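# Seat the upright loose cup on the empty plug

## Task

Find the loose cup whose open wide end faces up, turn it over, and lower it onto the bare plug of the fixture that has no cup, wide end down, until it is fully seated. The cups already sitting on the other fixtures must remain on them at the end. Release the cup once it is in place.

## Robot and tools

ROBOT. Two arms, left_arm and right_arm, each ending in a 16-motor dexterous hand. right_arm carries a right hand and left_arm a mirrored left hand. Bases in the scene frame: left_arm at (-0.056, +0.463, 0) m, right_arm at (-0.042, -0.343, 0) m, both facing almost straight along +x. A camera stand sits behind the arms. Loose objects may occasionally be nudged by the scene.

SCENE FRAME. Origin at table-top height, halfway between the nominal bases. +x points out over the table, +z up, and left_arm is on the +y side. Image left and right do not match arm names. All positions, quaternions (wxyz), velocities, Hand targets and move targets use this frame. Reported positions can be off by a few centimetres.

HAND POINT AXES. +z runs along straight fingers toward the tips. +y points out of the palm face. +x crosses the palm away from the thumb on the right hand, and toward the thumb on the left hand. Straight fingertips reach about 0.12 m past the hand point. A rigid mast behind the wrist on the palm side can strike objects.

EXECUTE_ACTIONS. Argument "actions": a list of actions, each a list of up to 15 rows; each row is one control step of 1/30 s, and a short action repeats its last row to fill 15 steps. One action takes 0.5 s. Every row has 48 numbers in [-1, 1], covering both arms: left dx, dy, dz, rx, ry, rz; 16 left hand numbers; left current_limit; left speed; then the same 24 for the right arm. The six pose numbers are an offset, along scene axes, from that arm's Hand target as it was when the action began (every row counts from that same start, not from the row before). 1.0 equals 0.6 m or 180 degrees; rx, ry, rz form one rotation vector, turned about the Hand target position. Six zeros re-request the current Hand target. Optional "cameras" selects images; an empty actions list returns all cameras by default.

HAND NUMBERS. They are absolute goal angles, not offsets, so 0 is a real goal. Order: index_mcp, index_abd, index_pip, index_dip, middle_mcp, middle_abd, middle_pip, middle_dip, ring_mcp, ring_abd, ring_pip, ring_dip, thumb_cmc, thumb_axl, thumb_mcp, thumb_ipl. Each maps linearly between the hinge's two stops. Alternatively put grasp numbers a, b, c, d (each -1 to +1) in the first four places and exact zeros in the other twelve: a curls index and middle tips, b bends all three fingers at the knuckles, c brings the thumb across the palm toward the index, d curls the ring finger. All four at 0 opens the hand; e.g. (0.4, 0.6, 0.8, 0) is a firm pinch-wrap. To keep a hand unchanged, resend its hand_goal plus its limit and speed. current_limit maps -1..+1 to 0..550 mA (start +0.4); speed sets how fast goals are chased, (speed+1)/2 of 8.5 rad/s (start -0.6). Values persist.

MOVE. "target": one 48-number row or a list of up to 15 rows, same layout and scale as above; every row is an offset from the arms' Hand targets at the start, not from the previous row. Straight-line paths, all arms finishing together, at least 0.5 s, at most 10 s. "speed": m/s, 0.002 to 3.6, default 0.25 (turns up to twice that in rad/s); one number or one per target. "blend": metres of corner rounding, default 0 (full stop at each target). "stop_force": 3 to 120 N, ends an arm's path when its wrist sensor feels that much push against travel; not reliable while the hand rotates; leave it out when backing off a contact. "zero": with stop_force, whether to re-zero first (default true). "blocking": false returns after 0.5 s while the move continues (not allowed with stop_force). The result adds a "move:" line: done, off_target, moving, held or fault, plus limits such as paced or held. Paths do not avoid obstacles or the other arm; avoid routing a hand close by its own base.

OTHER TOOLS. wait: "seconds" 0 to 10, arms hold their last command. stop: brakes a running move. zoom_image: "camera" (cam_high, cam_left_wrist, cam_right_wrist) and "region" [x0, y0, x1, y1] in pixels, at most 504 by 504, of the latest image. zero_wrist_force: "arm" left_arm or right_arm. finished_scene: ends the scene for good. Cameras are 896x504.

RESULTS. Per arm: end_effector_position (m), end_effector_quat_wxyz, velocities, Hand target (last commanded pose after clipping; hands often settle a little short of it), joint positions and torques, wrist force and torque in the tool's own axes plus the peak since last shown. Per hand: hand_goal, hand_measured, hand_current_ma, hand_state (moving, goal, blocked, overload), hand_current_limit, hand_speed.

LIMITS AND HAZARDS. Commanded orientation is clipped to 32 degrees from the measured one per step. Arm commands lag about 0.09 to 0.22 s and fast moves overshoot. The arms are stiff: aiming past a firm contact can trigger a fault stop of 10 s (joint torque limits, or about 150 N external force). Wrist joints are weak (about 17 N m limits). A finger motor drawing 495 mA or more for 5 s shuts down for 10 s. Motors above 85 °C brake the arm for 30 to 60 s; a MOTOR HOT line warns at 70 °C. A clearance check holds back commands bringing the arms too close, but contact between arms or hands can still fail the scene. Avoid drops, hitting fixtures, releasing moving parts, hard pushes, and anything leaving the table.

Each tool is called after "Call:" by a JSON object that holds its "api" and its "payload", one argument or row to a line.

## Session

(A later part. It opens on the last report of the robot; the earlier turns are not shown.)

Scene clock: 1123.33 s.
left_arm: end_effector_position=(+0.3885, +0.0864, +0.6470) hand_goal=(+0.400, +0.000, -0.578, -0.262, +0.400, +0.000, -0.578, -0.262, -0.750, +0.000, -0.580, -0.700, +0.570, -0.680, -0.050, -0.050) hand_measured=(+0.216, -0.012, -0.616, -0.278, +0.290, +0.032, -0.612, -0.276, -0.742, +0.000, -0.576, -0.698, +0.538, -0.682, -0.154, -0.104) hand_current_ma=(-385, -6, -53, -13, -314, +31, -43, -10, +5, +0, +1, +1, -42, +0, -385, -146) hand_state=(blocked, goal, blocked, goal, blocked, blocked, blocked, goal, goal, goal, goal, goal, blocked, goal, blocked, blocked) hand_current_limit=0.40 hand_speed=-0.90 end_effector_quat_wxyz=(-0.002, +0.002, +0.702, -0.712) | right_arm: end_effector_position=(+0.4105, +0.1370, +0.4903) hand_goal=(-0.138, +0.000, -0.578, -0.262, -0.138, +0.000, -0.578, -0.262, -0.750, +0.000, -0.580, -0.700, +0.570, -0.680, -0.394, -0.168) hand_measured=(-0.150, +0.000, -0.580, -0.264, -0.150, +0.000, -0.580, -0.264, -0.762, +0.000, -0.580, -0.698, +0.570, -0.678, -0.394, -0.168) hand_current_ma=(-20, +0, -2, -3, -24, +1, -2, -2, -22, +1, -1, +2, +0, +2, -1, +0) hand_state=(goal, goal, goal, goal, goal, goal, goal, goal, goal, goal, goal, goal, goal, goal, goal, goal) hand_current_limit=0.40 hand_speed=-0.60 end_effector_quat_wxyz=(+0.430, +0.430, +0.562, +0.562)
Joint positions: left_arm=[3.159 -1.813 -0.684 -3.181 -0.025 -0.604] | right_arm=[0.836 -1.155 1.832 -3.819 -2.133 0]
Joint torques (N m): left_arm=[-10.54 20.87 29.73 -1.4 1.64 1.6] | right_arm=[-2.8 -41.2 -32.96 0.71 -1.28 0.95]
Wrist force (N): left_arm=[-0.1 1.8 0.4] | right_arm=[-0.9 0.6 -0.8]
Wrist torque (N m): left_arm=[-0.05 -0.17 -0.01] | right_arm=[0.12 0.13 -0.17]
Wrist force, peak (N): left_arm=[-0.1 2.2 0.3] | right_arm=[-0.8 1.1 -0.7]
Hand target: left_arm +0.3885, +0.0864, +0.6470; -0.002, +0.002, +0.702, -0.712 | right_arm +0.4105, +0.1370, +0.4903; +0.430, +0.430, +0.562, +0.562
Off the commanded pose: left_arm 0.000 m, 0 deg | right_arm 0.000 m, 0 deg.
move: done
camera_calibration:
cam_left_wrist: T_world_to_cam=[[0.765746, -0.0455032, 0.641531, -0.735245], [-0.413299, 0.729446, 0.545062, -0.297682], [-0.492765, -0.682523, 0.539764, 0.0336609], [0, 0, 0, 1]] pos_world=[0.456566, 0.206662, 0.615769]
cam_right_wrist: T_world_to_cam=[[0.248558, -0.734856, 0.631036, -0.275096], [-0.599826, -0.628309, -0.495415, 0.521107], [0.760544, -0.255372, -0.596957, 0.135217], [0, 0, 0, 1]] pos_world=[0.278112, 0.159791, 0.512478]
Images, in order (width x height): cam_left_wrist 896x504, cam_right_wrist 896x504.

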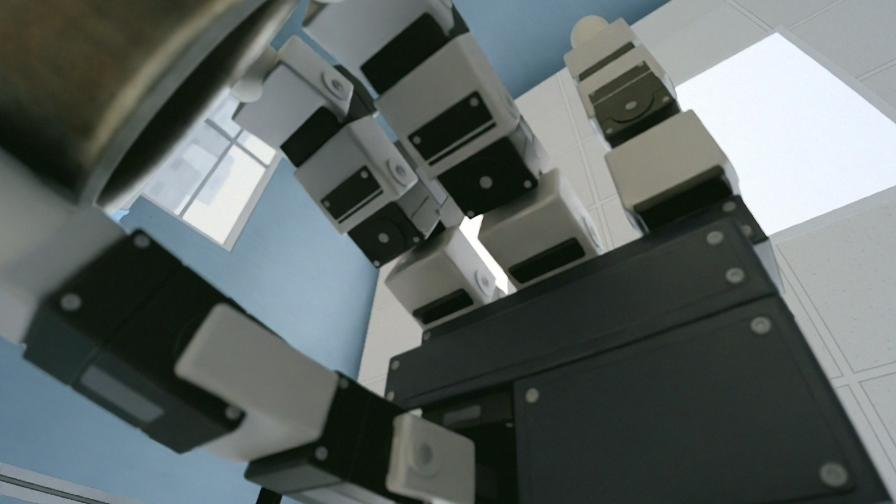

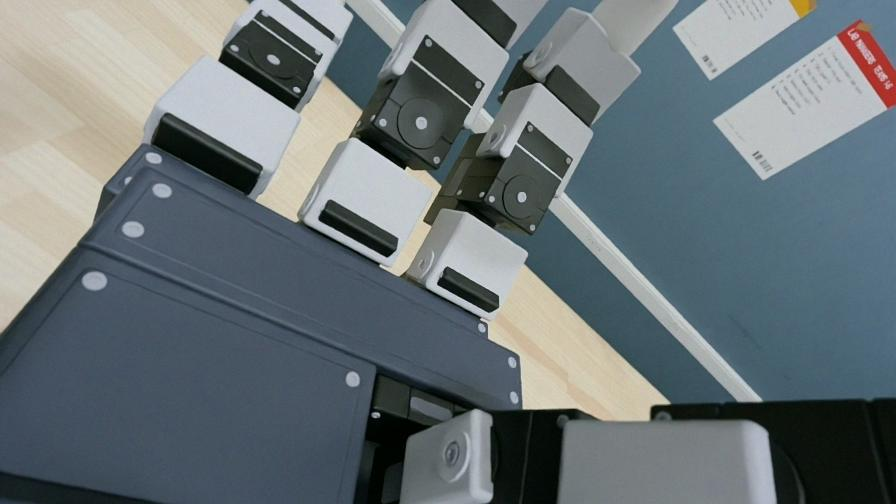

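Call:
{"api": "move", "payload": {
  "target": [0,0,0,0,0,0,0.4,0,-0.577,-0.261,0.4,0,-0.577,-0.261,-0.75,0,-0.58,-0.70,0.571,-0.68,-0.05,-0.05,0.4,-0.9,0,0,0.0778,0,0,0,-0.137,0,-0.577,-0.261,-0.137,0,-0.577,-0.261,-0.75,0,-0.58,-0.70,0.571,-0.68,-0.393,-0.168,0.4,-0.6],
  "speed": 0.05,
  "stop_force": 6,
  "cameras": ["cam_left_wrist", "cam_right_wrist"]
}}

Scene clock: 1134.87 s.
left_arm: end_effector_position=(+0.3885, +0.0864, +0.6470) hand_goal=(+0.400, +0.000, -0.578, -0.262, +0.400, +0.000, -0.578, -0.262, -0.750, +0.000, -0.580, -0.700, +0.570, -0.680, -0.050, -0.050) hand_measured=(+0.216, -0.012, -0.616, -0.278, +0.290, +0.032, -0.612, -0.276, -0.742, +0.000, -0.576, -0.698, +0.538, -0.682, -0.154, -0.104) hand_current_ma=(-385, -6, -53, -13, -314, +31, -43, -10, +5, +0, +1, +1, -42, +0, -385, -146) hand_state=(blocked, goal, blocked, goal, blocked, blocked, blocked, goal, goal, goal, goal, goal, blocked, goal, blocked, blocked) hand_current_limit=0.40 hand_speed=-0.90 end_effector_quat_wxyz=(-0.002, +0.002, +0.702, -0.712) | right_arm: end_effector_position=(+0.4105, +0.1370, +0.5370) hand_goal=(-0.138, +0.000, -0.578, -0.262, -0.138, +0.000, -0.578, -0.262, -0.750, +0.000, -0.580, -0.700, +0.570, -0.680, -0.394, -0.168) hand_measured=(-0.150, +0.000, -0.580, -0.264, -0.150, +0.000, -0.580, -0.264, -0.762, +0.000, -0.580, -0.698, +0.570, -0.678, -0.394, -0.168) hand_current_ma=(-20, +0, -2, -3, -24, +1, -2, -2, -22, +1, -1, +2, +0, +2, -1, +0) hand_state=(goal, goal, goal, goal, goal, goal, goal, goal, goal, goal, goal, goal, goal, goal, goal, goal) hand_current_limit=0.40 hand_speed=-0.60 end_effector_quat_wxyz=(+0.430, +0.430, +0.562, +0.562)
Joint positions: left_arm=[3.159 -1.813 -0.684 -3.181 -0.025 -0.604] | right_arm=[0.836 -1.221 1.784 -3.705 -2.133 0]
Joint torques (N m): left_arm=[-9.45 20.52 29.77 -1.19 1.65 1.62] | right_arm=[-3.21 -40.29 -34.15 0.78 0.96 0.96]
Wrist force (N): left_arm=[0.0 1.8 0.3] | right_arm=[-0.6 0.6 -0.6]
Wrist torque (N m): left_arm=[-0.03 -0.20 0.00] | right_arm=[0.10 0.09 -0.15]
Wrist force, peak (N): left_arm=[0.1 2.1 0.2] | right_arm=[-0.9 1.2 -0.7]
Hand target: left_arm +0.3885, +0.0864, +0.6470; -0.002, +0.002, +0.702, -0.712 | right_arm +0.4105, +0.1370, +0.5370; +0.430, +0.430, +0.562, +0.562
Off the commanded pose: left_arm 0.000 m, 0 deg | right_arm 0.000 m, 0 deg.
move: done
camera_calibration:
cam_left_wrist: T_world_to_cam=[[0.765746, -0.0455032, 0.641531, -0.735245], [-0.413299, 0.729446, 0.545062, -0.297682], [-0.492765, -0.682523, 0.539764, 0.0336609], [0, 0, 0, 1]] pos_world=[0.456566, 0.206662, 0.615769]
cam_right_wrist: T_world_to_cam=[[0.248459, -0.734883, 0.631043, -0.304537], [-0.599892, -0.628239, -0.495424, 0.544255], [0.760525, -0.255465, -0.596942, 0.163107], [0, 0, 0, 1]] pos_world=[0.278112, 0.159792, 0.559178]
Images, in order (width x height): cam_left_wrist 896x504, cam_right_wrist 896x504.

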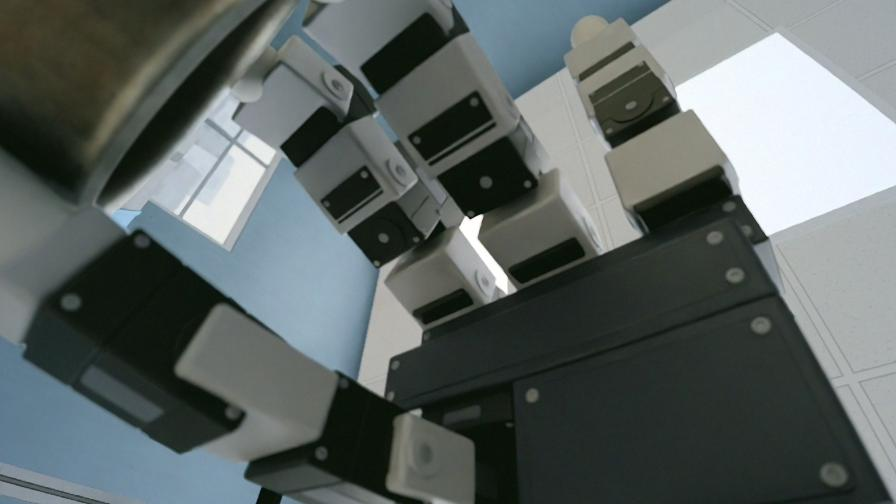

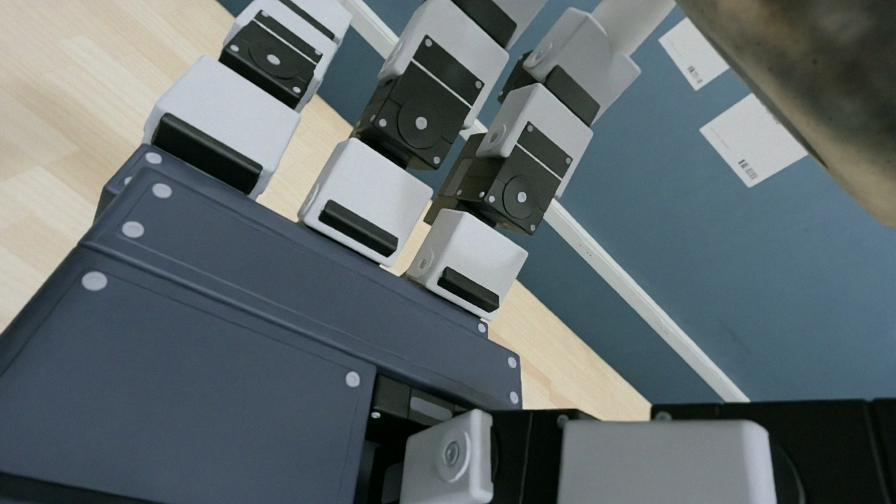

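Call:
{"api": "move", "payload": {
  "target": [0,0,0,0,0,0,0.4,0,-0.577,-0.261,0.4,0,-0.577,-0.261,-0.75,0,-0.58,-0.70,0.571,-0.68,-0.05,-0.05,0.4,-0.9,0,0,0,0,0,0,0.05,0,-0.577,-0.261,0.05,0,-0.577,-0.261,-0.75,0,-0.58,-0.70,0.571,-0.68,-0.135,-0.103,0.2,-0.9],
  "speed": 0.05,
  "cameras": ["cam_left_wrist", "cam_right_wrist"]
}}

Scene clock: 1155.70 s.
left_arm: end_effector_position=(+0.3885, +0.0864, +0.6470) hand_goal=(+0.400, +0.000, -0.578, -0.262, +0.400, +0.000, -0.578, -0.262, -0.750, +0.000, -0.580, -0.700, +0.570, -0.680, -0.050, -0.050) hand_measured=(+0.220, -0.012, -0.616, -0.278, +0.292, +0.040, -0.612, -0.276, -0.742, +0.000, -0.576, -0.698, +0.538, -0.682, -0.154, -0.104) hand_current_ma=(-385, -6, -53, -13, -302, +45, -43, -10, +5, +0, +1, +1, -42, +0, -385, -146) hand_state=(blocked, goal, blocked, goal, blocked, blocked, blocked, goal, goal, goal, goal, goal, blocked, goal, blocked, blocked) hand_current_limit=0.40 hand_speed=-0.90 end_effector_quat_wxyz=(-0.002, +0.002, +0.702, -0.712) | right_arm: end_effector_position=(+0.4105, +0.1370, +0.5370) hand_goal=(+0.050, +0.000, -0.578, -0.262, +0.050, +0.000, -0.578, -0.262, -0.750, +0.000, -0.580, -0.700, +0.570, -0.680, -0.136, -0.104) hand_measured=(+0.034, +0.000, -0.580, -0.264, +0.034, +0.000, -0.580, -0.264, -0.762, +0.000, -0.580, -0.698, +0.568, -0.678, -0.186, -0.112) hand_current_ma=(-30, +0, -2, -3, -31, +1, -2, -2, -22, +1, -1, +2, -1, +2, -183, -16) hand_state=(goal, goal, goal, goal, goal, goal, goal, goal, goal, goal, goal, goal, goal, goal, blocked, goal) hand_current_limit=0.20 hand_speed=-0.90 end_effector_quat_wxyz=(+0.430, +0.430, +0.562, +0.562)
Joint positions: left_arm=[3.159 -1.813 -0.684 -3.181 -0.025 -0.604] | right_arm=[0.836 -1.221 1.784 -3.705 -2.133 0]
Joint torques (N m): left_arm=[-9.97 22.03 29.47 -1.29 1.58 1.55] | right_arm=[5.71 -38.46 -34.39 0.55 -1.77 0.78]
Wrist force (N): left_arm=[-1.5 1.2 -0.2] | right_arm=[-0.7 0.0 -2.2]
Wrist torque (N m): left_arm=[-0.11 -0.14 -0.01] | right_arm=[-0.05 0.07 -0.13]
Wrist force, peak (N): left_arm=[-1.5 1.6 -0.4] | right_arm=[-0.7 0.2 -2.5]
Hand target: left_arm +0.3885, +0.0864, +0.6470; -0.002, +0.002, +0.702, -0.712 | right_arm +0.4105, +0.1370, +0.5370; +0.430, +0.430, +0.562, +0.562
Off the commanded pose: left_arm 0.000 m, 0 deg | right_arm 0.000 m, 0 deg.
move: done
camera_calibration:
cam_left_wrist: T_world_to_cam=[[0.765746, -0.0455032, 0.641531, -0.735245], [-0.413299, 0.729446, 0.545062, -0.297682], [-0.492765, -0.682523, 0.539764, 0.0336609], [0, 0, 0, 1]] pos_world=[0.456566, 0.206662, 0.615769]
cam_right_wrist: T_world_to_cam=[[0.248459, -0.734883, 0.631043, -0.304537], [-0.599892, -0.628239, -0.495424, 0.544255], [0.760525, -0.255465, -0.596942, 0.163107], [0, 0, 0, 1]] pos_world=[0.278112, 0.159792, 0.559178]
Images, in order (width x height): cam_left_wrist 896x504, cam_right_wrist 896x504.

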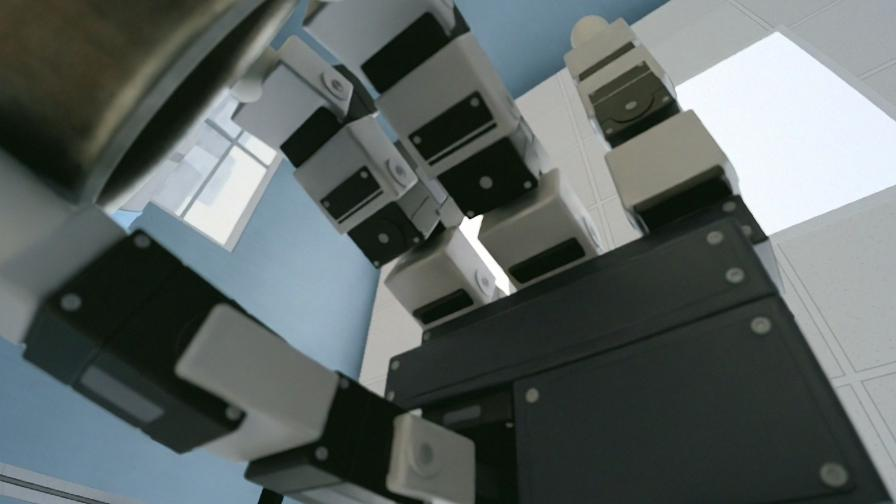

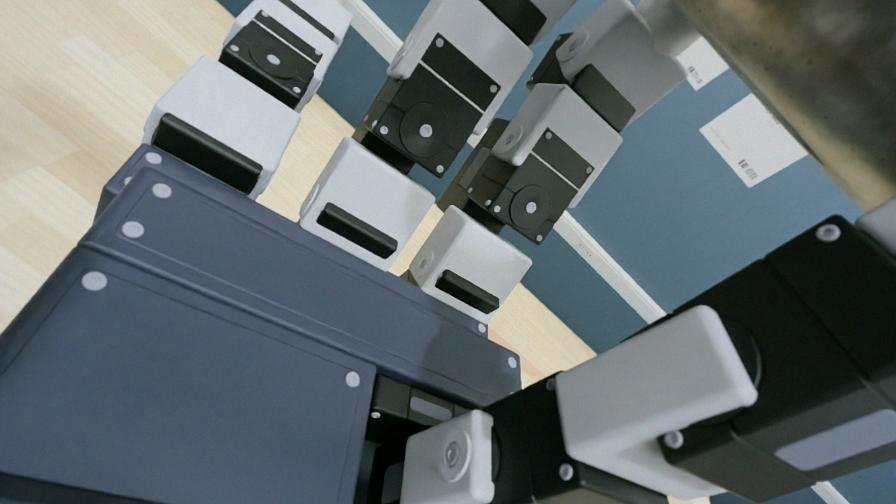

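Call:
{"api": "move", "payload": {
  "target": [0,0,0,0,0,0,0.4,0,-0.577,-0.261,0.4,0,-0.577,-0.261,-0.75,0,-0.58,-0.70,0.571,-0.68,-0.05,-0.05,0.4,-0.9,0,0,0,0,0,0,0.25,0,-0.577,-0.261,0.25,0,-0.577,-0.261,-0.75,0,-0.58,-0.70,0.571,-0.68,-0.135,-0.103,0.2,-0.9],
  "speed": 0.05,
  "cameras": ["cam_right_wrist"]
}}

Scene clock: 1163.17 s.
left_arm: end_effector_position=(+0.3885, +0.0864, +0.6470) hand_goal=(+0.400, +0.000, -0.578, -0.262, +0.400, +0.000, -0.578, -0.262, -0.750, +0.000, -0.580, -0.700, +0.570, -0.680, -0.050, -0.050) hand_measured=(+0.220, -0.012, -0.616, -0.278, +0.292, +0.040, -0.612, -0.276, -0.742, +0.000, -0.576, -0.698, +0.538, -0.682, -0.154, -0.104) hand_current_ma=(-385, -6, -53, -13, -302, +45, -43, -10, +5, +0, +1, +1, -42, +0, -385, -146) hand_state=(blocked, goal, blocked, goal, blocked, blocked, blocked, goal, goal, goal, goal, goal, blocked, goal, blocked, blocked) hand_current_limit=0.40 hand_speed=-0.90 end_effector_quat_wxyz=(-0.002, +0.002, +0.702, -0.712) | right_arm: end_effector_position=(+0.4105, +0.1370, +0.5370) hand_goal=(+0.250, +0.000, -0.578, -0.262, +0.250, +0.000, -0.578, -0.262, -0.750, +0.000, -0.580, -0.700, +0.570, -0.680, -0.136, -0.104) hand_measured=(+0.200, +0.000, -0.588, -0.264, +0.238, +0.000, -0.580, -0.264, -0.762, +0.000, -0.580, -0.698, +0.568, -0.678, -0.186, -0.112) hand_current_ma=(-148, +0, -17, -3, -19, +1, -2, -2, -22, +1, -1, +2, -2, +2, -183, -18) hand_state=(blocked, goal, goal, goal, goal, goal, goal, goal, goal, goal, goal, goal, goal, goal, blocked, goal) hand_current_limit=0.20 hand_speed=-0.90 end_effector_quat_wxyz=(+0.430, +0.430, +0.562, +0.562)
Joint positions: left_arm=[3.159 -1.813 -0.684 -3.181 -0.025 -0.604] | right_arm=[0.836 -1.221 1.784 -3.705 -2.133 0]
Joint torques (N m): left_arm=[-10.59 28.69 30.09 -1.32 1.59 1.71] | right_arm=[1.96 -33.32 -33.69 0.7 -0.27 0.79]
Wrist force (N): left_arm=[-0.9 0.9 -0.1] | right_arm=[-1.0 -0.1 -1.4]
Wrist torque (N m): left_arm=[-0.09 -0.14 -0.08] | right_arm=[-0.01 0.10 -0.13]
Wrist force, peak (N): left_arm=[-1.8 1.4 -0.4] | right_arm=[-0.9 0.3 -2.5]
Hand target: left_arm +0.3885, +0.0864, +0.6470; -0.002, +0.002, +0.702, -0.712 | right_arm +0.4105, +0.1370, +0.5370; +0.430, +0.430, +0.562, +0.562
Off the commanded pose: left_arm 0.000 m, 0 deg | right_arm 0.000 m, 0 deg.
move: done
camera_calibration:
cam_right_wrist: T_world_to_cam=[[0.248459, -0.734883, 0.631043, -0.304537], [-0.599892, -0.628239, -0.495424, 0.544255], [0.760525, -0.255465, -0.596942, 0.163107], [0, 0, 0, 1]] pos_world=[0.278112, 0.159792, 0.559178]
Images, in order (width x height): cam_right_wrist 896x504.

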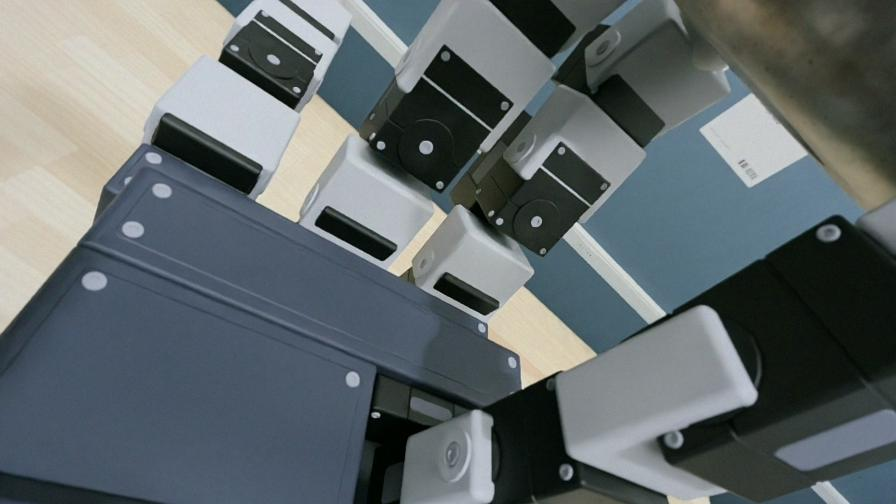

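Call:
{"api": "move", "payload": {
  "target": [0,0,0,0,0,0,0.4,0,-0.577,-0.261,0.4,0,-0.577,-0.261,-0.75,0,-0.58,-0.70,0.571,-0.68,-0.05,-0.05,0.4,-0.9,0,0,0,0,0,0,0.4,0,-0.577,-0.261,0.4,0,-0.577,-0.261,-0.75,0,-0.58,-0.70,0.571,-0.68,-0.08,-0.07,0.4,-0.9],
  "speed": 0.05,
  "cameras": ["cam_right_wrist", "cam_left_wrist"]
}}

Scene clock: 1171.70 s.
left_arm: end_effector_position=(+0.3885, +0.0864, +0.6470) hand_goal=(+0.400, +0.000, -0.578, -0.262, +0.400, +0.000, -0.578, -0.262, -0.750, +0.000, -0.580, -0.700, +0.570, -0.680, -0.050, -0.050) hand_measured=(+0.220, -0.012, -0.618, -0.278, +0.292, +0.040, -0.612, -0.276, -0.742, +0.000, -0.576, -0.698, +0.538, -0.682, -0.154, -0.104) hand_current_ma=(-385, -6, -57, -13, -301, +45, -43, -10, +5, +0, +1, +1, -42, +0, -385, -146) hand_state=(blocked, goal, blocked, goal, blocked, blocked, blocked, goal, goal, goal, goal, goal, blocked, goal, blocked, blocked) hand_current_limit=0.40 hand_speed=-0.90 end_effector_quat_wxyz=(-0.002, +0.002, +0.702, -0.712) | right_arm: end_effector_position=(+0.4105, +0.1370, +0.5370) hand_goal=(+0.400, +0.000, -0.578, -0.262, +0.400, +0.000, -0.578, -0.262, -0.750, +0.000, -0.580, -0.700, +0.570, -0.680, -0.080, -0.070) hand_measured=(+0.214, +0.000, -0.606, -0.270, +0.314, +0.016, -0.598, -0.270, -0.762, +0.000, -0.580, -0.698, +0.566, -0.678, -0.184, -0.108) hand_current_ma=(-385, +0, -63, -14, -295, +25, -37, -11, -22, +1, -1, +2, -4, +2, -385, -139) hand_state=(blocked, goal, blocked, goal, blocked, goal, goal, goal, goal, goal, goal, goal, goal, goal, blocked, blocked) hand_current_limit=0.40 hand_speed=-0.90 end_effector_quat_wxyz=(+0.430, +0.430, +0.562, +0.562)
Joint positions: left_arm=[3.159 -1.813 -0.684 -3.181 -0.025 -0.604] | right_arm=[0.836 -1.221 1.784 -3.705 -2.133 0]
Joint torques (N m): left_arm=[-10.11 32.6 27.93 -1.11 1.48 1.61] | right_arm=[-1.12 -29.42 -33.41 0.34 1.16 0.86]
Wrist force (N): left_arm=[-0.1 0.3 0.8] | right_arm=[-0.2 -0.9 -0.6]
Wrist torque (N m): left_arm=[-0.04 -0.21 -0.09] | right_arm=[-0.01 0.07 -0.17]
Wrist force, peak (N): left_arm=[-0.9 1.1 -0.4] | right_arm=[-1.0 -0.2 -2.0]
Hand target: left_arm +0.3885, +0.0864, +0.6470; -0.002, +0.002, +0.702, -0.712 | right_arm +0.4105, +0.1370, +0.5370; +0.430, +0.430, +0.562, +0.562
Off the commanded pose: left_arm 0.000 m, 0 deg | right_arm 0.000 m, 0 deg.
move: done
camera_calibration:
cam_left_wrist: T_world_to_cam=[[0.765746, -0.0455032, 0.641531, -0.735245], [-0.413299, 0.729446, 0.545062, -0.297682], [-0.492765, -0.682523, 0.539764, 0.0336609], [0, 0, 0, 1]] pos_world=[0.456566, 0.206662, 0.615769]
cam_right_wrist: T_world_to_cam=[[0.248459, -0.734883, 0.631043, -0.304537], [-0.599892, -0.628239, -0.495424, 0.544255], [0.760525, -0.255465, -0.596942, 0.163107], [0, 0, 0, 1]] pos_world=[0.278112, 0.159792, 0.559178]
Images, in order (width x height): cam_left_wrist 896x504, cam_right_wrist 896x504.

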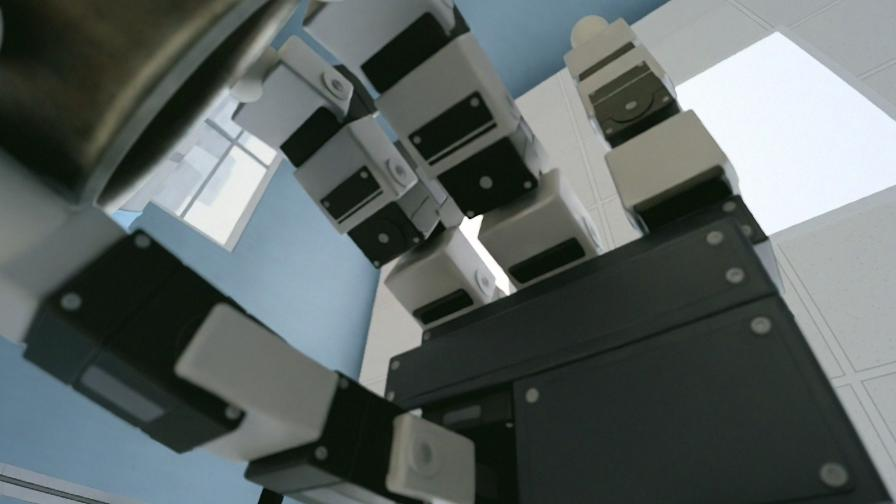

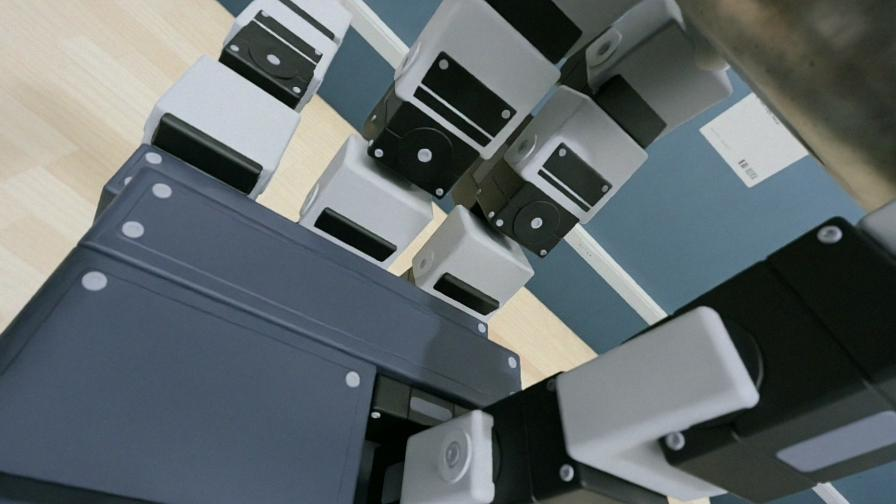

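Call:
{"api": "move", "payload": {
  "target": [0,0,0,0,0,0,-0.137,0,-0.577,-0.261,-0.137,0,-0.577,-0.261,-0.75,0,-0.58,-0.70,0.571,-0.68,-0.393,-0.168,0.4,-0.92,0,0,0,0,0,0,0.4,0,-0.577,-0.261,0.4,0,-0.577,-0.261,-0.75,0,-0.58,-0.70,0.571,-0.68,-0.08,-0.07,0.4,-0.9],
  "speed": 0.05,
  "cameras": ["cam_right_wrist", "cam_left_wrist"]
}}

Scene clock: 1185.27 s.
left_arm: end_effector_position=(+0.3885, +0.0864, +0.6470) hand_goal=(-0.138, +0.000, -0.578, -0.262, -0.138, +0.000, -0.578, -0.262, -0.750, +0.000, -0.580, -0.700, +0.570, -0.680, -0.394, -0.168) hand_measured=(-0.118, -0.004, -0.580, -0.266, -0.120, +0.004, -0.580, -0.266, -0.742, +0.000, -0.576, -0.698, +0.568, -0.682, -0.390, -0.166) hand_current_ma=(+20, -1, +0, -1, +19, +1, +0, -1, +5, +0, +1, +1, -1, +0, +2, +1) hand_state=(goal, goal, goal, goal, goal, goal, goal, goal, goal, goal, goal, goal, goal, goal, goal, goal) hand_current_limit=0.40 hand_speed=-0.92 end_effector_quat_wxyz=(-0.002, +0.002, +0.702, -0.712) | right_arm: end_effector_position=(+0.4105, +0.1370, +0.5370) hand_goal=(+0.400, +0.000, -0.578, -0.262, +0.400, +0.000, -0.578, -0.262, -0.750, +0.000, -0.580, -0.700, +0.570, -0.680, -0.080, -0.070) hand_measured=(+0.216, -0.004, -0.608, -0.272, +0.328, +0.022, -0.598, -0.270, -0.762, +0.000, -0.580, -0.698, +0.550, -0.680, -0.184, -0.108) hand_current_ma=(-385, -4, -66, -16, -235, +39, -37, -11, -22, +1, -1, +2, -39, +0, -385, -139) hand_state=(blocked, goal, blocked, goal, blocked, blocked, goal, goal, goal, goal, goal, goal, goal, goal, blocked, blocked) hand_current_limit=0.40 hand_speed=-0.90 end_effector_quat_wxyz=(+0.430, +0.430, +0.562, +0.562)
Joint positions: left_arm=[3.159 -1.813 -0.684 -3.181 -0.025 -0.604] | right_arm=[0.836 -1.221 1.784 -3.705 -2.133 0]
Joint torques (N m): left_arm=[-10.01 32.96 25.79 -1.28 1.53 1.53] | right_arm=[-6.28 -29.2 -33.78 -3.08 1.4 0.81]
Wrist force (N): left_arm=[0.0 -0.7 0.4] | right_arm=[-0.7 -1.9 -0.7]
Wrist torque (N m): left_arm=[-0.18 -0.18 -0.11] | right_arm=[-0.05 0.10 -0.14]
Wrist force, peak (N): left_arm=[0.1 -0.9 1.4] | right_arm=[0.4 -2.3 -0.3]
Hand target: left_arm +0.3885, +0.0864, +0.6470; -0.002, +0.002, +0.702, -0.712 | right_arm +0.4105, +0.1370, +0.5370; +0.430, +0.430, +0.562, +0.562
Off the commanded pose: left_arm 0.000 m, 0 deg | right_arm 0.000 m, 0 deg.
move: done
camera_calibration:
cam_left_wrist: T_world_to_cam=[[0.765746, -0.0455032, 0.641531, -0.735245], [-0.413299, 0.729446, 0.545062, -0.297682], [-0.492765, -0.682523, 0.539764, 0.0336609], [0, 0, 0, 1]] pos_world=[0.456566, 0.206662, 0.615769]
cam_right_wrist: T_world_to_cam=[[0.248459, -0.734883, 0.631043, -0.304537], [-0.599892, -0.628239, -0.495424, 0.544255], [0.760525, -0.255465, -0.596942, 0.163107], [0, 0, 0, 1]] pos_world=[0.278112, 0.159792, 0.559178]
Images, in order (width x height): cam_left_wrist 896x504, cam_right_wrist 896x504.

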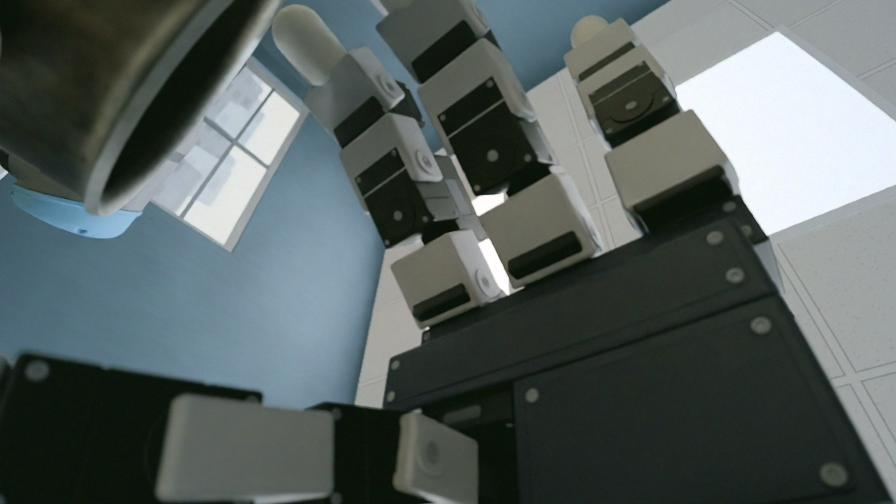

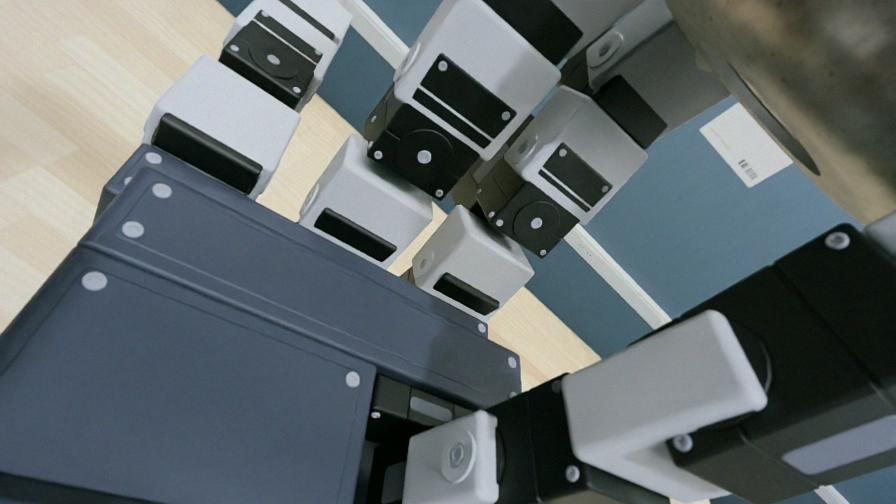

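Call:
{"api": "zoom_image", "payload": {
  "camera": "cam_right_wrist",
  "region": [560, 0, 896, 260]
}}

Call:
{"api": "zoom_image", "payload": {
  "camera": "cam_left_wrist",
  "region": [0, 0, 400, 260]
}}

Scaled by 1.500 from the camera's 896x504 image, which has a finer 1280x720 frame.

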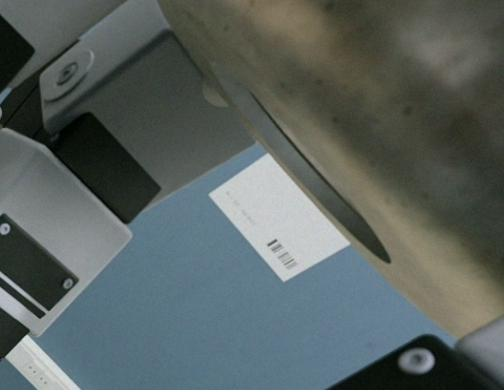

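Scaled by 1.260 from the camera's 896x504 image, which has a finer 1280x720 frame.

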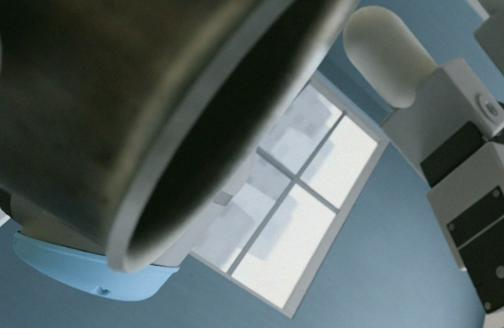

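Call:
{"api": "move", "payload": {
  "target": [
    [0,0,0,0,0,0,-0.137,0,-0.577,-0.261,-0.137,0,-0.577,-0.261,-0.75,0,-0.58,-0.70,0.571,-0.68,-0.393,-0.168,0.4,-0.92,0,0,-0.1667,0,0,0,0.4,0,-0.577,-0.261,0.4,0,-0.577,-0.261,-0.75,0,-0.58,-0.70,0.571,-0.68,-0.08,-0.07,0.4,-0.9],
    [0,0.25,0.05,0,0,0,-0.137,0,-0.577,-0.261,-0.137,0,-0.577,-0.261,-0.75,0,-0.58,-0.70,0.571,-0.68,-0.393,-0.168,0.4,-0.92,0.2242,-0.4167,-0.095,0,0,0,0.4,0,-0.577,-0.261,0.4,0,-0.577,-0.261,-0.75,0,-0.58,-0.70,0.571,-0.68,-0.08,-0.07,0.4,-0.9]
  ],
  "speed": 0.14,
  "blend": 0.01,
  "cameras": ["cam_high", "cam_right_wrist"]
}}

Call:
{"api": "zoom_image", "payload": {
  "camera": "cam_high",
  "region": [290, 60, 570, 310]
}}

Scene clock: 1241.33 s.
left_arm: end_effector_position=(+0.3875, +0.2362, +0.6753) hand_goal=(-0.138, +0.000, -0.578, -0.262, -0.138, +0.000, -0.578, -0.262, -0.750, +0.000, -0.580, -0.700, +0.570, -0.680, -0.394, -0.168) hand_measured=(-0.120, -0.002, -0.578, -0.266, -0.120, +0.002, -0.578, -0.266, -0.742, +0.000, -0.576, -0.698, +0.570, -0.682, -0.390, -0.166) hand_current_ma=(+17, -1, +0, -1, +17, +1, +0, -1, +5, +0, +1, +1, +0, +0, +2, +1) hand_state=(goal, goal, goal, goal, goal, goal, goal, goal, goal, goal, goal, goal, goal, goal, goal, goal) hand_current_limit=0.40 hand_speed=-0.92 end_effector_quat_wxyz=(+0.031, -0.022, +0.718, -0.695) | right_arm: end_effector_position=(+0.5450, -0.1130, +0.4800) hand_goal=(+0.400, +0.000, -0.578, -0.262, +0.400, +0.000, -0.578, -0.262, -0.750, +0.000, -0.580, -0.700, +0.570, -0.680, -0.080, -0.070) hand_measured=(+0.218, -0.004, -0.608, -0.272, +0.330, +0.022, -0.598, -0.270, -0.762, +0.000, -0.580, -0.698, +0.548, -0.680, -0.184, -0.108) hand_current_ma=(-385, -5, -69, -16, -228, +39, -37, -11, -22, +0, -1, +2, -45, +0, -385, -139) hand_state=(blocked, goal, blocked, goal, blocked, blocked, goal, goal, goal, goal, goal, goal, blocked, goal, blocked, blocked) hand_current_limit=0.40 hand_speed=-0.90 end_effector_quat_wxyz=(+0.430, +0.430, +0.562, +0.562)
Joint positions: left_arm=[3.491 -2.086 -0.035 -4.028 0.233 -0.116] | right_arm=[0.165 -1.313 2.101 -3.93 -1.462 0]
Joint torques (N m): left_arm=[10.56 23.87 22.11 -2.48 -2.91 1.97] | right_arm=[-10.62 -34.84 -33.14 0.24 2.28 -1.02]
Wrist force (N): left_arm=[0.2 -0.5 0.3] | right_arm=[-0.6 -1.7 -0.4]
Wrist torque (N m): left_arm=[-0.19 -0.22 -0.08] | right_arm=[-0.05 0.07 -0.12]
Wrist force, peak (N): left_arm=[-1.5 0.1 0.1] | right_arm=[0.7 -2.8 -1.0]
Hand target: left_arm +0.3885, +0.2364, +0.6770; -0.002, +0.002, +0.702, -0.712 | right_arm +0.5450, -0.1130, +0.4800; +0.430, +0.430, +0.562, +0.562
Off the commanded pose: left_arm 0.002 m, 5 deg | right_arm 0.000 m, 0 deg.
elbow stopped short (left arm): the move would have taken joint 3 (elbow) straighter than the controller allows.
move: off_target (left_arm)
camera_calibration:
cam_right_wrist: T_world_to_cam=[[0.248459, -0.734883, 0.631043, -0.485779], [-0.599892, -0.628239, -0.495424, 0.439579], [0.760525, -0.255465, -0.596942, -0.0371011], [0, 0, 0, 1]] pos_world=[0.412612, -0.0903084, 0.502178]
Images, in order (width x height): cam_high 896x504, cam_right_wrist 896x504.

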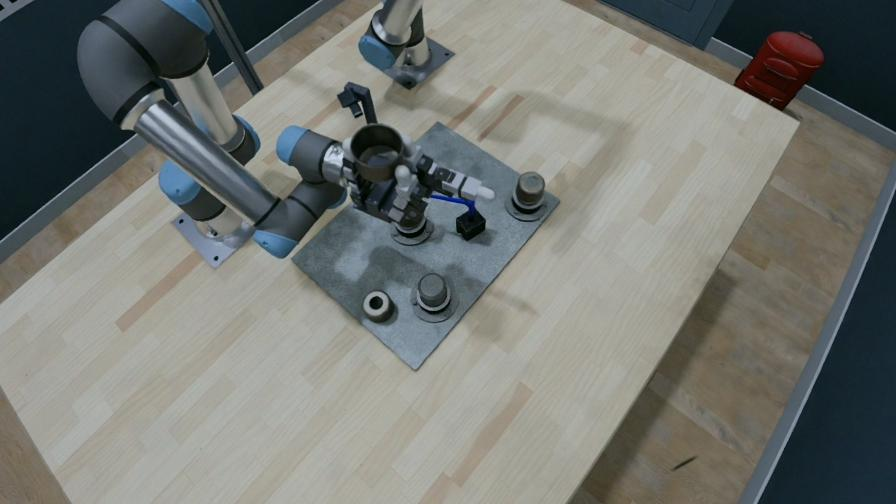

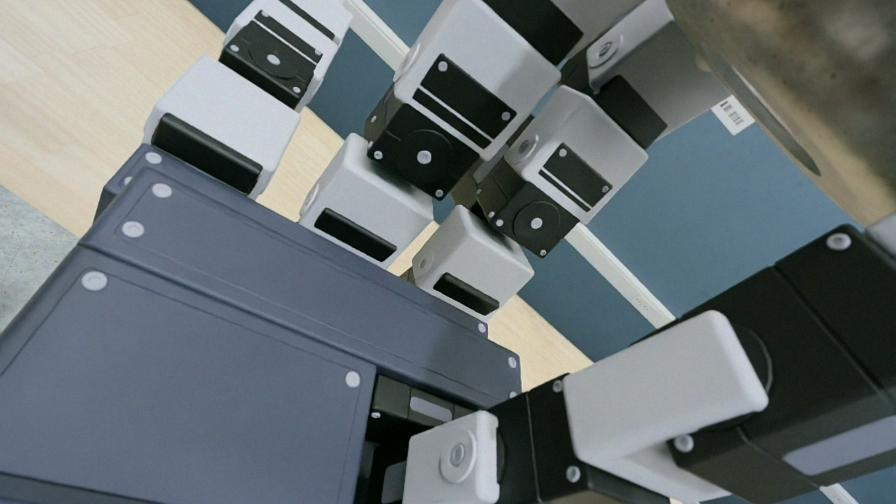

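Scaled by 1.800 from the camera's 896x504 image, which has a finer 1280x720 frame.

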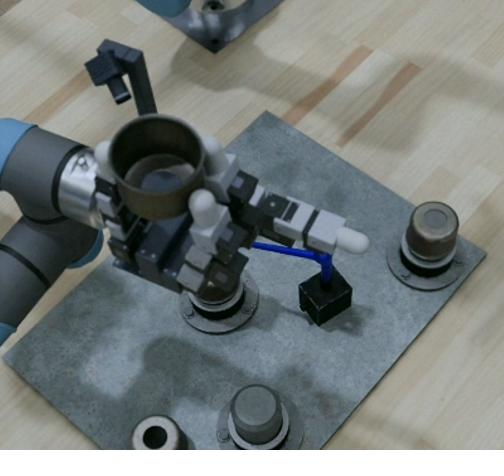

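Call:
{"api": "move", "payload": {
  "target": [
    [0,0,-0.2,0,0,0,-0.137,0,-0.577,-0.261,-0.137,0,-0.577,-0.261,-0.75,0,-0.58,-0.70,0.571,-0.68,-0.393,-0.168,0.4,-0.92,0.0583,-0.0617,-0.0667,0,0,0.1917,0.4,0,-0.577,-0.261,0.4,0,-0.577,-0.261,-0.75,0,-0.58,-0.70,0.571,-0.68,-0.08,-0.07,0.4,-0.9],
    [0,0,-0.2,0,0,0,-0.137,0,-0.577,-0.261,-0.137,0,-0.577,-0.261,-0.75,0,-0.58,-0.70,0.571,-0.68,-0.393,-0.168,0.4,-0.92,0.0917,-0.045,-0.1,0.4257,0.2739,0.1501,0.4,0,-0.577,-0.261,0.4,0,-0.577,-0.261,-0.75,0,-0.58,-0.70,0.571,-0.68,-0.08,-0.07,0.4,-0.9],
    [0,0,-0.2,0,0,0,-0.137,0,-0.577,-0.261,-0.137,0,-0.577,-0.261,-0.75,0,-0.58,-0.70,0.571,-0.68,-0.393,-0.168,0.4,-0.92,0.12,-0.015,-0.2,0.8412,0.5409,0,0.4,0,-0.577,-0.261,0.4,0,-0.577,-0.261,-0.75,0,-0.58,-0.70,0.571,-0.68,-0.08,-0.07,0.4,-0.9]
  ],
  "speed": 0.25,
  "blend": 0.01,
  "cameras": ["all"]
}}

Call:
{"api": "zoom_image", "payload": {
  "camera": "cam_high",
  "region": [310, 130, 590, 370]
}}

Scene clock: 1362.93 s.
left_arm: end_effector_position=(+0.3885, +0.2364, +0.5570) hand_goal=(-0.138, +0.000, -0.578, -0.262, -0.138, +0.000, -0.578, -0.262, -0.750, +0.000, -0.580, -0.700, +0.570, -0.680, -0.394, -0.168) hand_measured=(-0.122, -0.002, -0.578, -0.264, -0.120, +0.002, -0.578, -0.266, -0.742, +0.000, -0.576, -0.698, +0.570, -0.682, -0.390, -0.166) hand_current_ma=(+16, -1, +0, -1, +16, +1, +0, -1, +5, +0, +1, +1, +0, +0, +2, +1) hand_state=(goal, goal, goal, goal, goal, goal, goal, goal, goal, goal, goal, goal, goal, goal, goal, goal) hand_current_limit=0.40 hand_speed=-0.92 end_effector_quat_wxyz=(-0.002, +0.002, +0.702, -0.712) | right_arm: end_effector_position=(+0.6170, -0.1220, +0.3600) hand_goal=(+0.400, +0.000, -0.578, -0.262, +0.400, +0.000, -0.578, -0.262, -0.750, +0.000, -0.580, -0.700, +0.570, -0.680, -0.080, -0.070) hand_measured=(+0.224, -0.022, -0.614, -0.280, +0.362, +0.024, -0.598, -0.270, -0.742, -0.002, -0.580, -0.698, +0.526, -0.684, -0.184, -0.108) hand_current_ma=(-385, -37, -88, -35, -101, +41, -37, -11, +13, -1, +0, +2, -118, -5, -385, -139) hand_state=(blocked, blocked, blocked, goal, blocked, blocked, goal, goal, goal, goal, goal, goal, blocked, goal, blocked, blocked) hand_current_limit=0.40 hand_speed=-0.90 end_effector_quat_wxyz=(+0.665, -0.665, +0.240, -0.240)
Joint positions: left_arm=[3.483 -1.801 -0.915 -3.615 0.304 0.047] | right_arm=[-0.189 -1.138 1.682 -3.686 -0.494 3.141]
Joint torques (N m): left_arm=[11.11 36.83 6.98 1.83 2.87 -1.9] | right_arm=[-11.16 -30.42 -35.29 -3.47 2.28 1.78]
Wrist force (N): left_arm=[0.0 -0.5 0.6] | right_arm=[0.5 2.6 -1.5]
Wrist torque (N m): left_arm=[-0.24 -0.19 -0.09] | right_arm=[0.40 0.09 0.15]
Wrist force, peak (N): left_arm=[-1.4 -1.0 0.2] | right_arm=[0.4 2.8 -1.6]
Hand target: left_arm +0.3885, +0.2364, +0.5570; -0.002, +0.002, +0.702, -0.712 | right_arm +0.6170, -0.1220, +0.3600; +0.665, -0.665, +0.240, -0.240
Off the commanded pose: left_arm 0.000 m, 0 deg | right_arm 0.000 m, 0 deg.
move: done
camera_calibration:
cam_left_wrist: T_world_to_cam=[[0.765746, -0.0455032, 0.641531, -0.670681], [-0.413299, 0.729446, 0.545062, -0.358044], [-0.492765, -0.682523, 0.539764, 0.184618], [0, 0, 0, 1]] pos_world=[0.456566, 0.356662, 0.525769]
cam_right_wrist: T_world_to_cam=[[-0.565505, 0.531166, -0.630925, 0.676547], [-0.820529, -0.285092, 0.495434, 0.238938], [0.0832863, 0.797863, 0.597058, -0.0493244], [0, 0, 0, 1]] pos_world=[0.582754, -0.251886, 0.337922]

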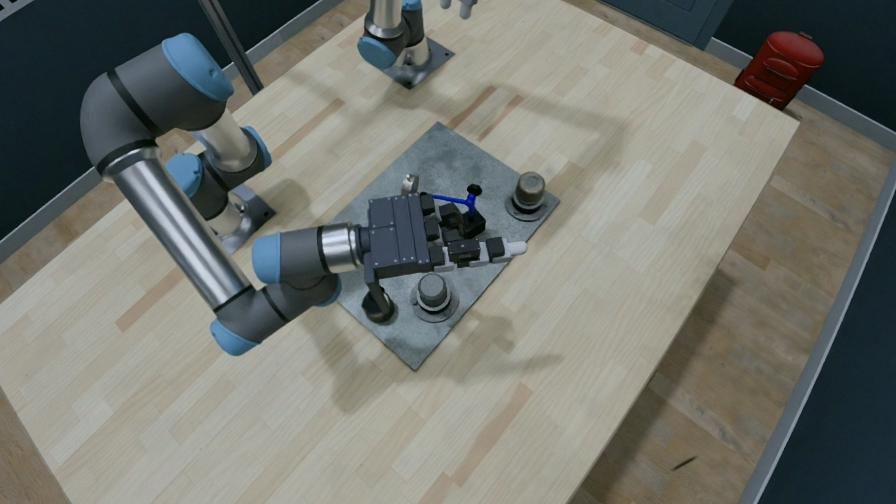

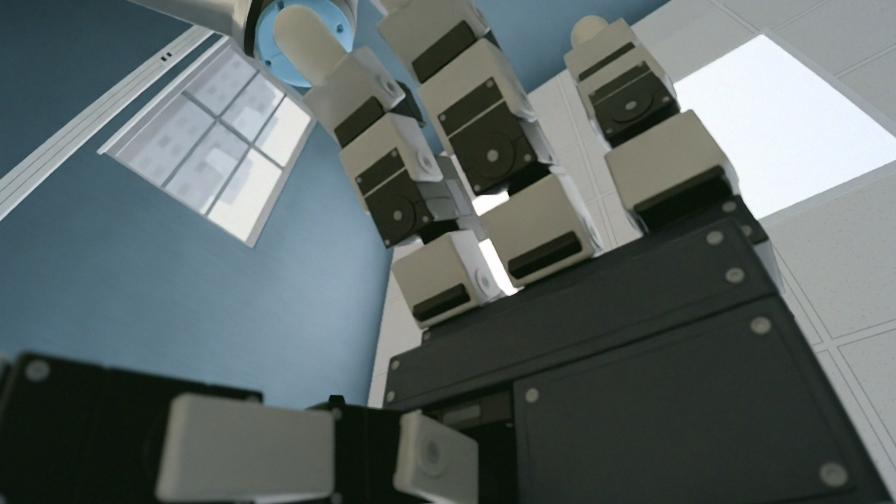

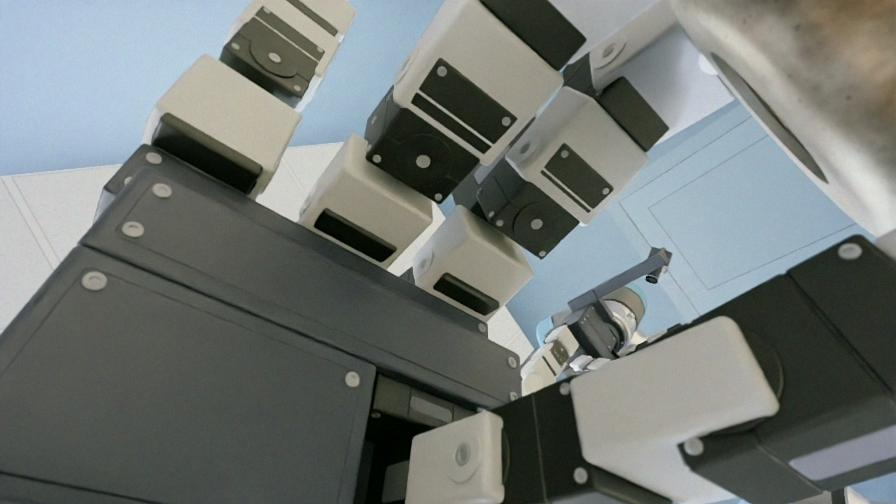

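Scaled by 1.800 from the camera's 896x504 image, which has a finer 1280x720 frame.

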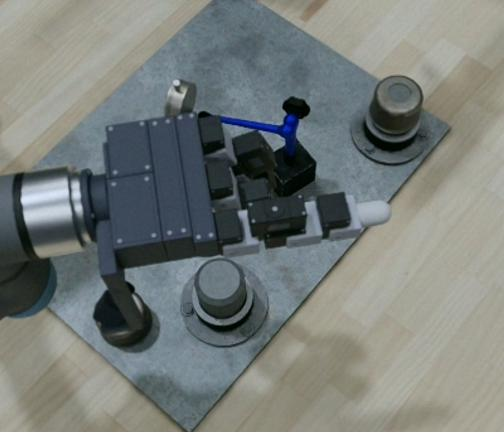

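Call:
{"api": "zoom_image", "payload": {
  "camera": "cam_right_wrist",
  "region": [636, 0, 896, 260]
}}

Scaled by 1.938 from the camera's 896x504 image, which has a finer 1280x720 frame.

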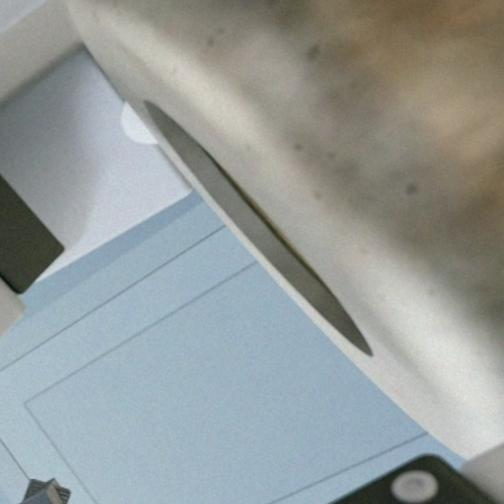

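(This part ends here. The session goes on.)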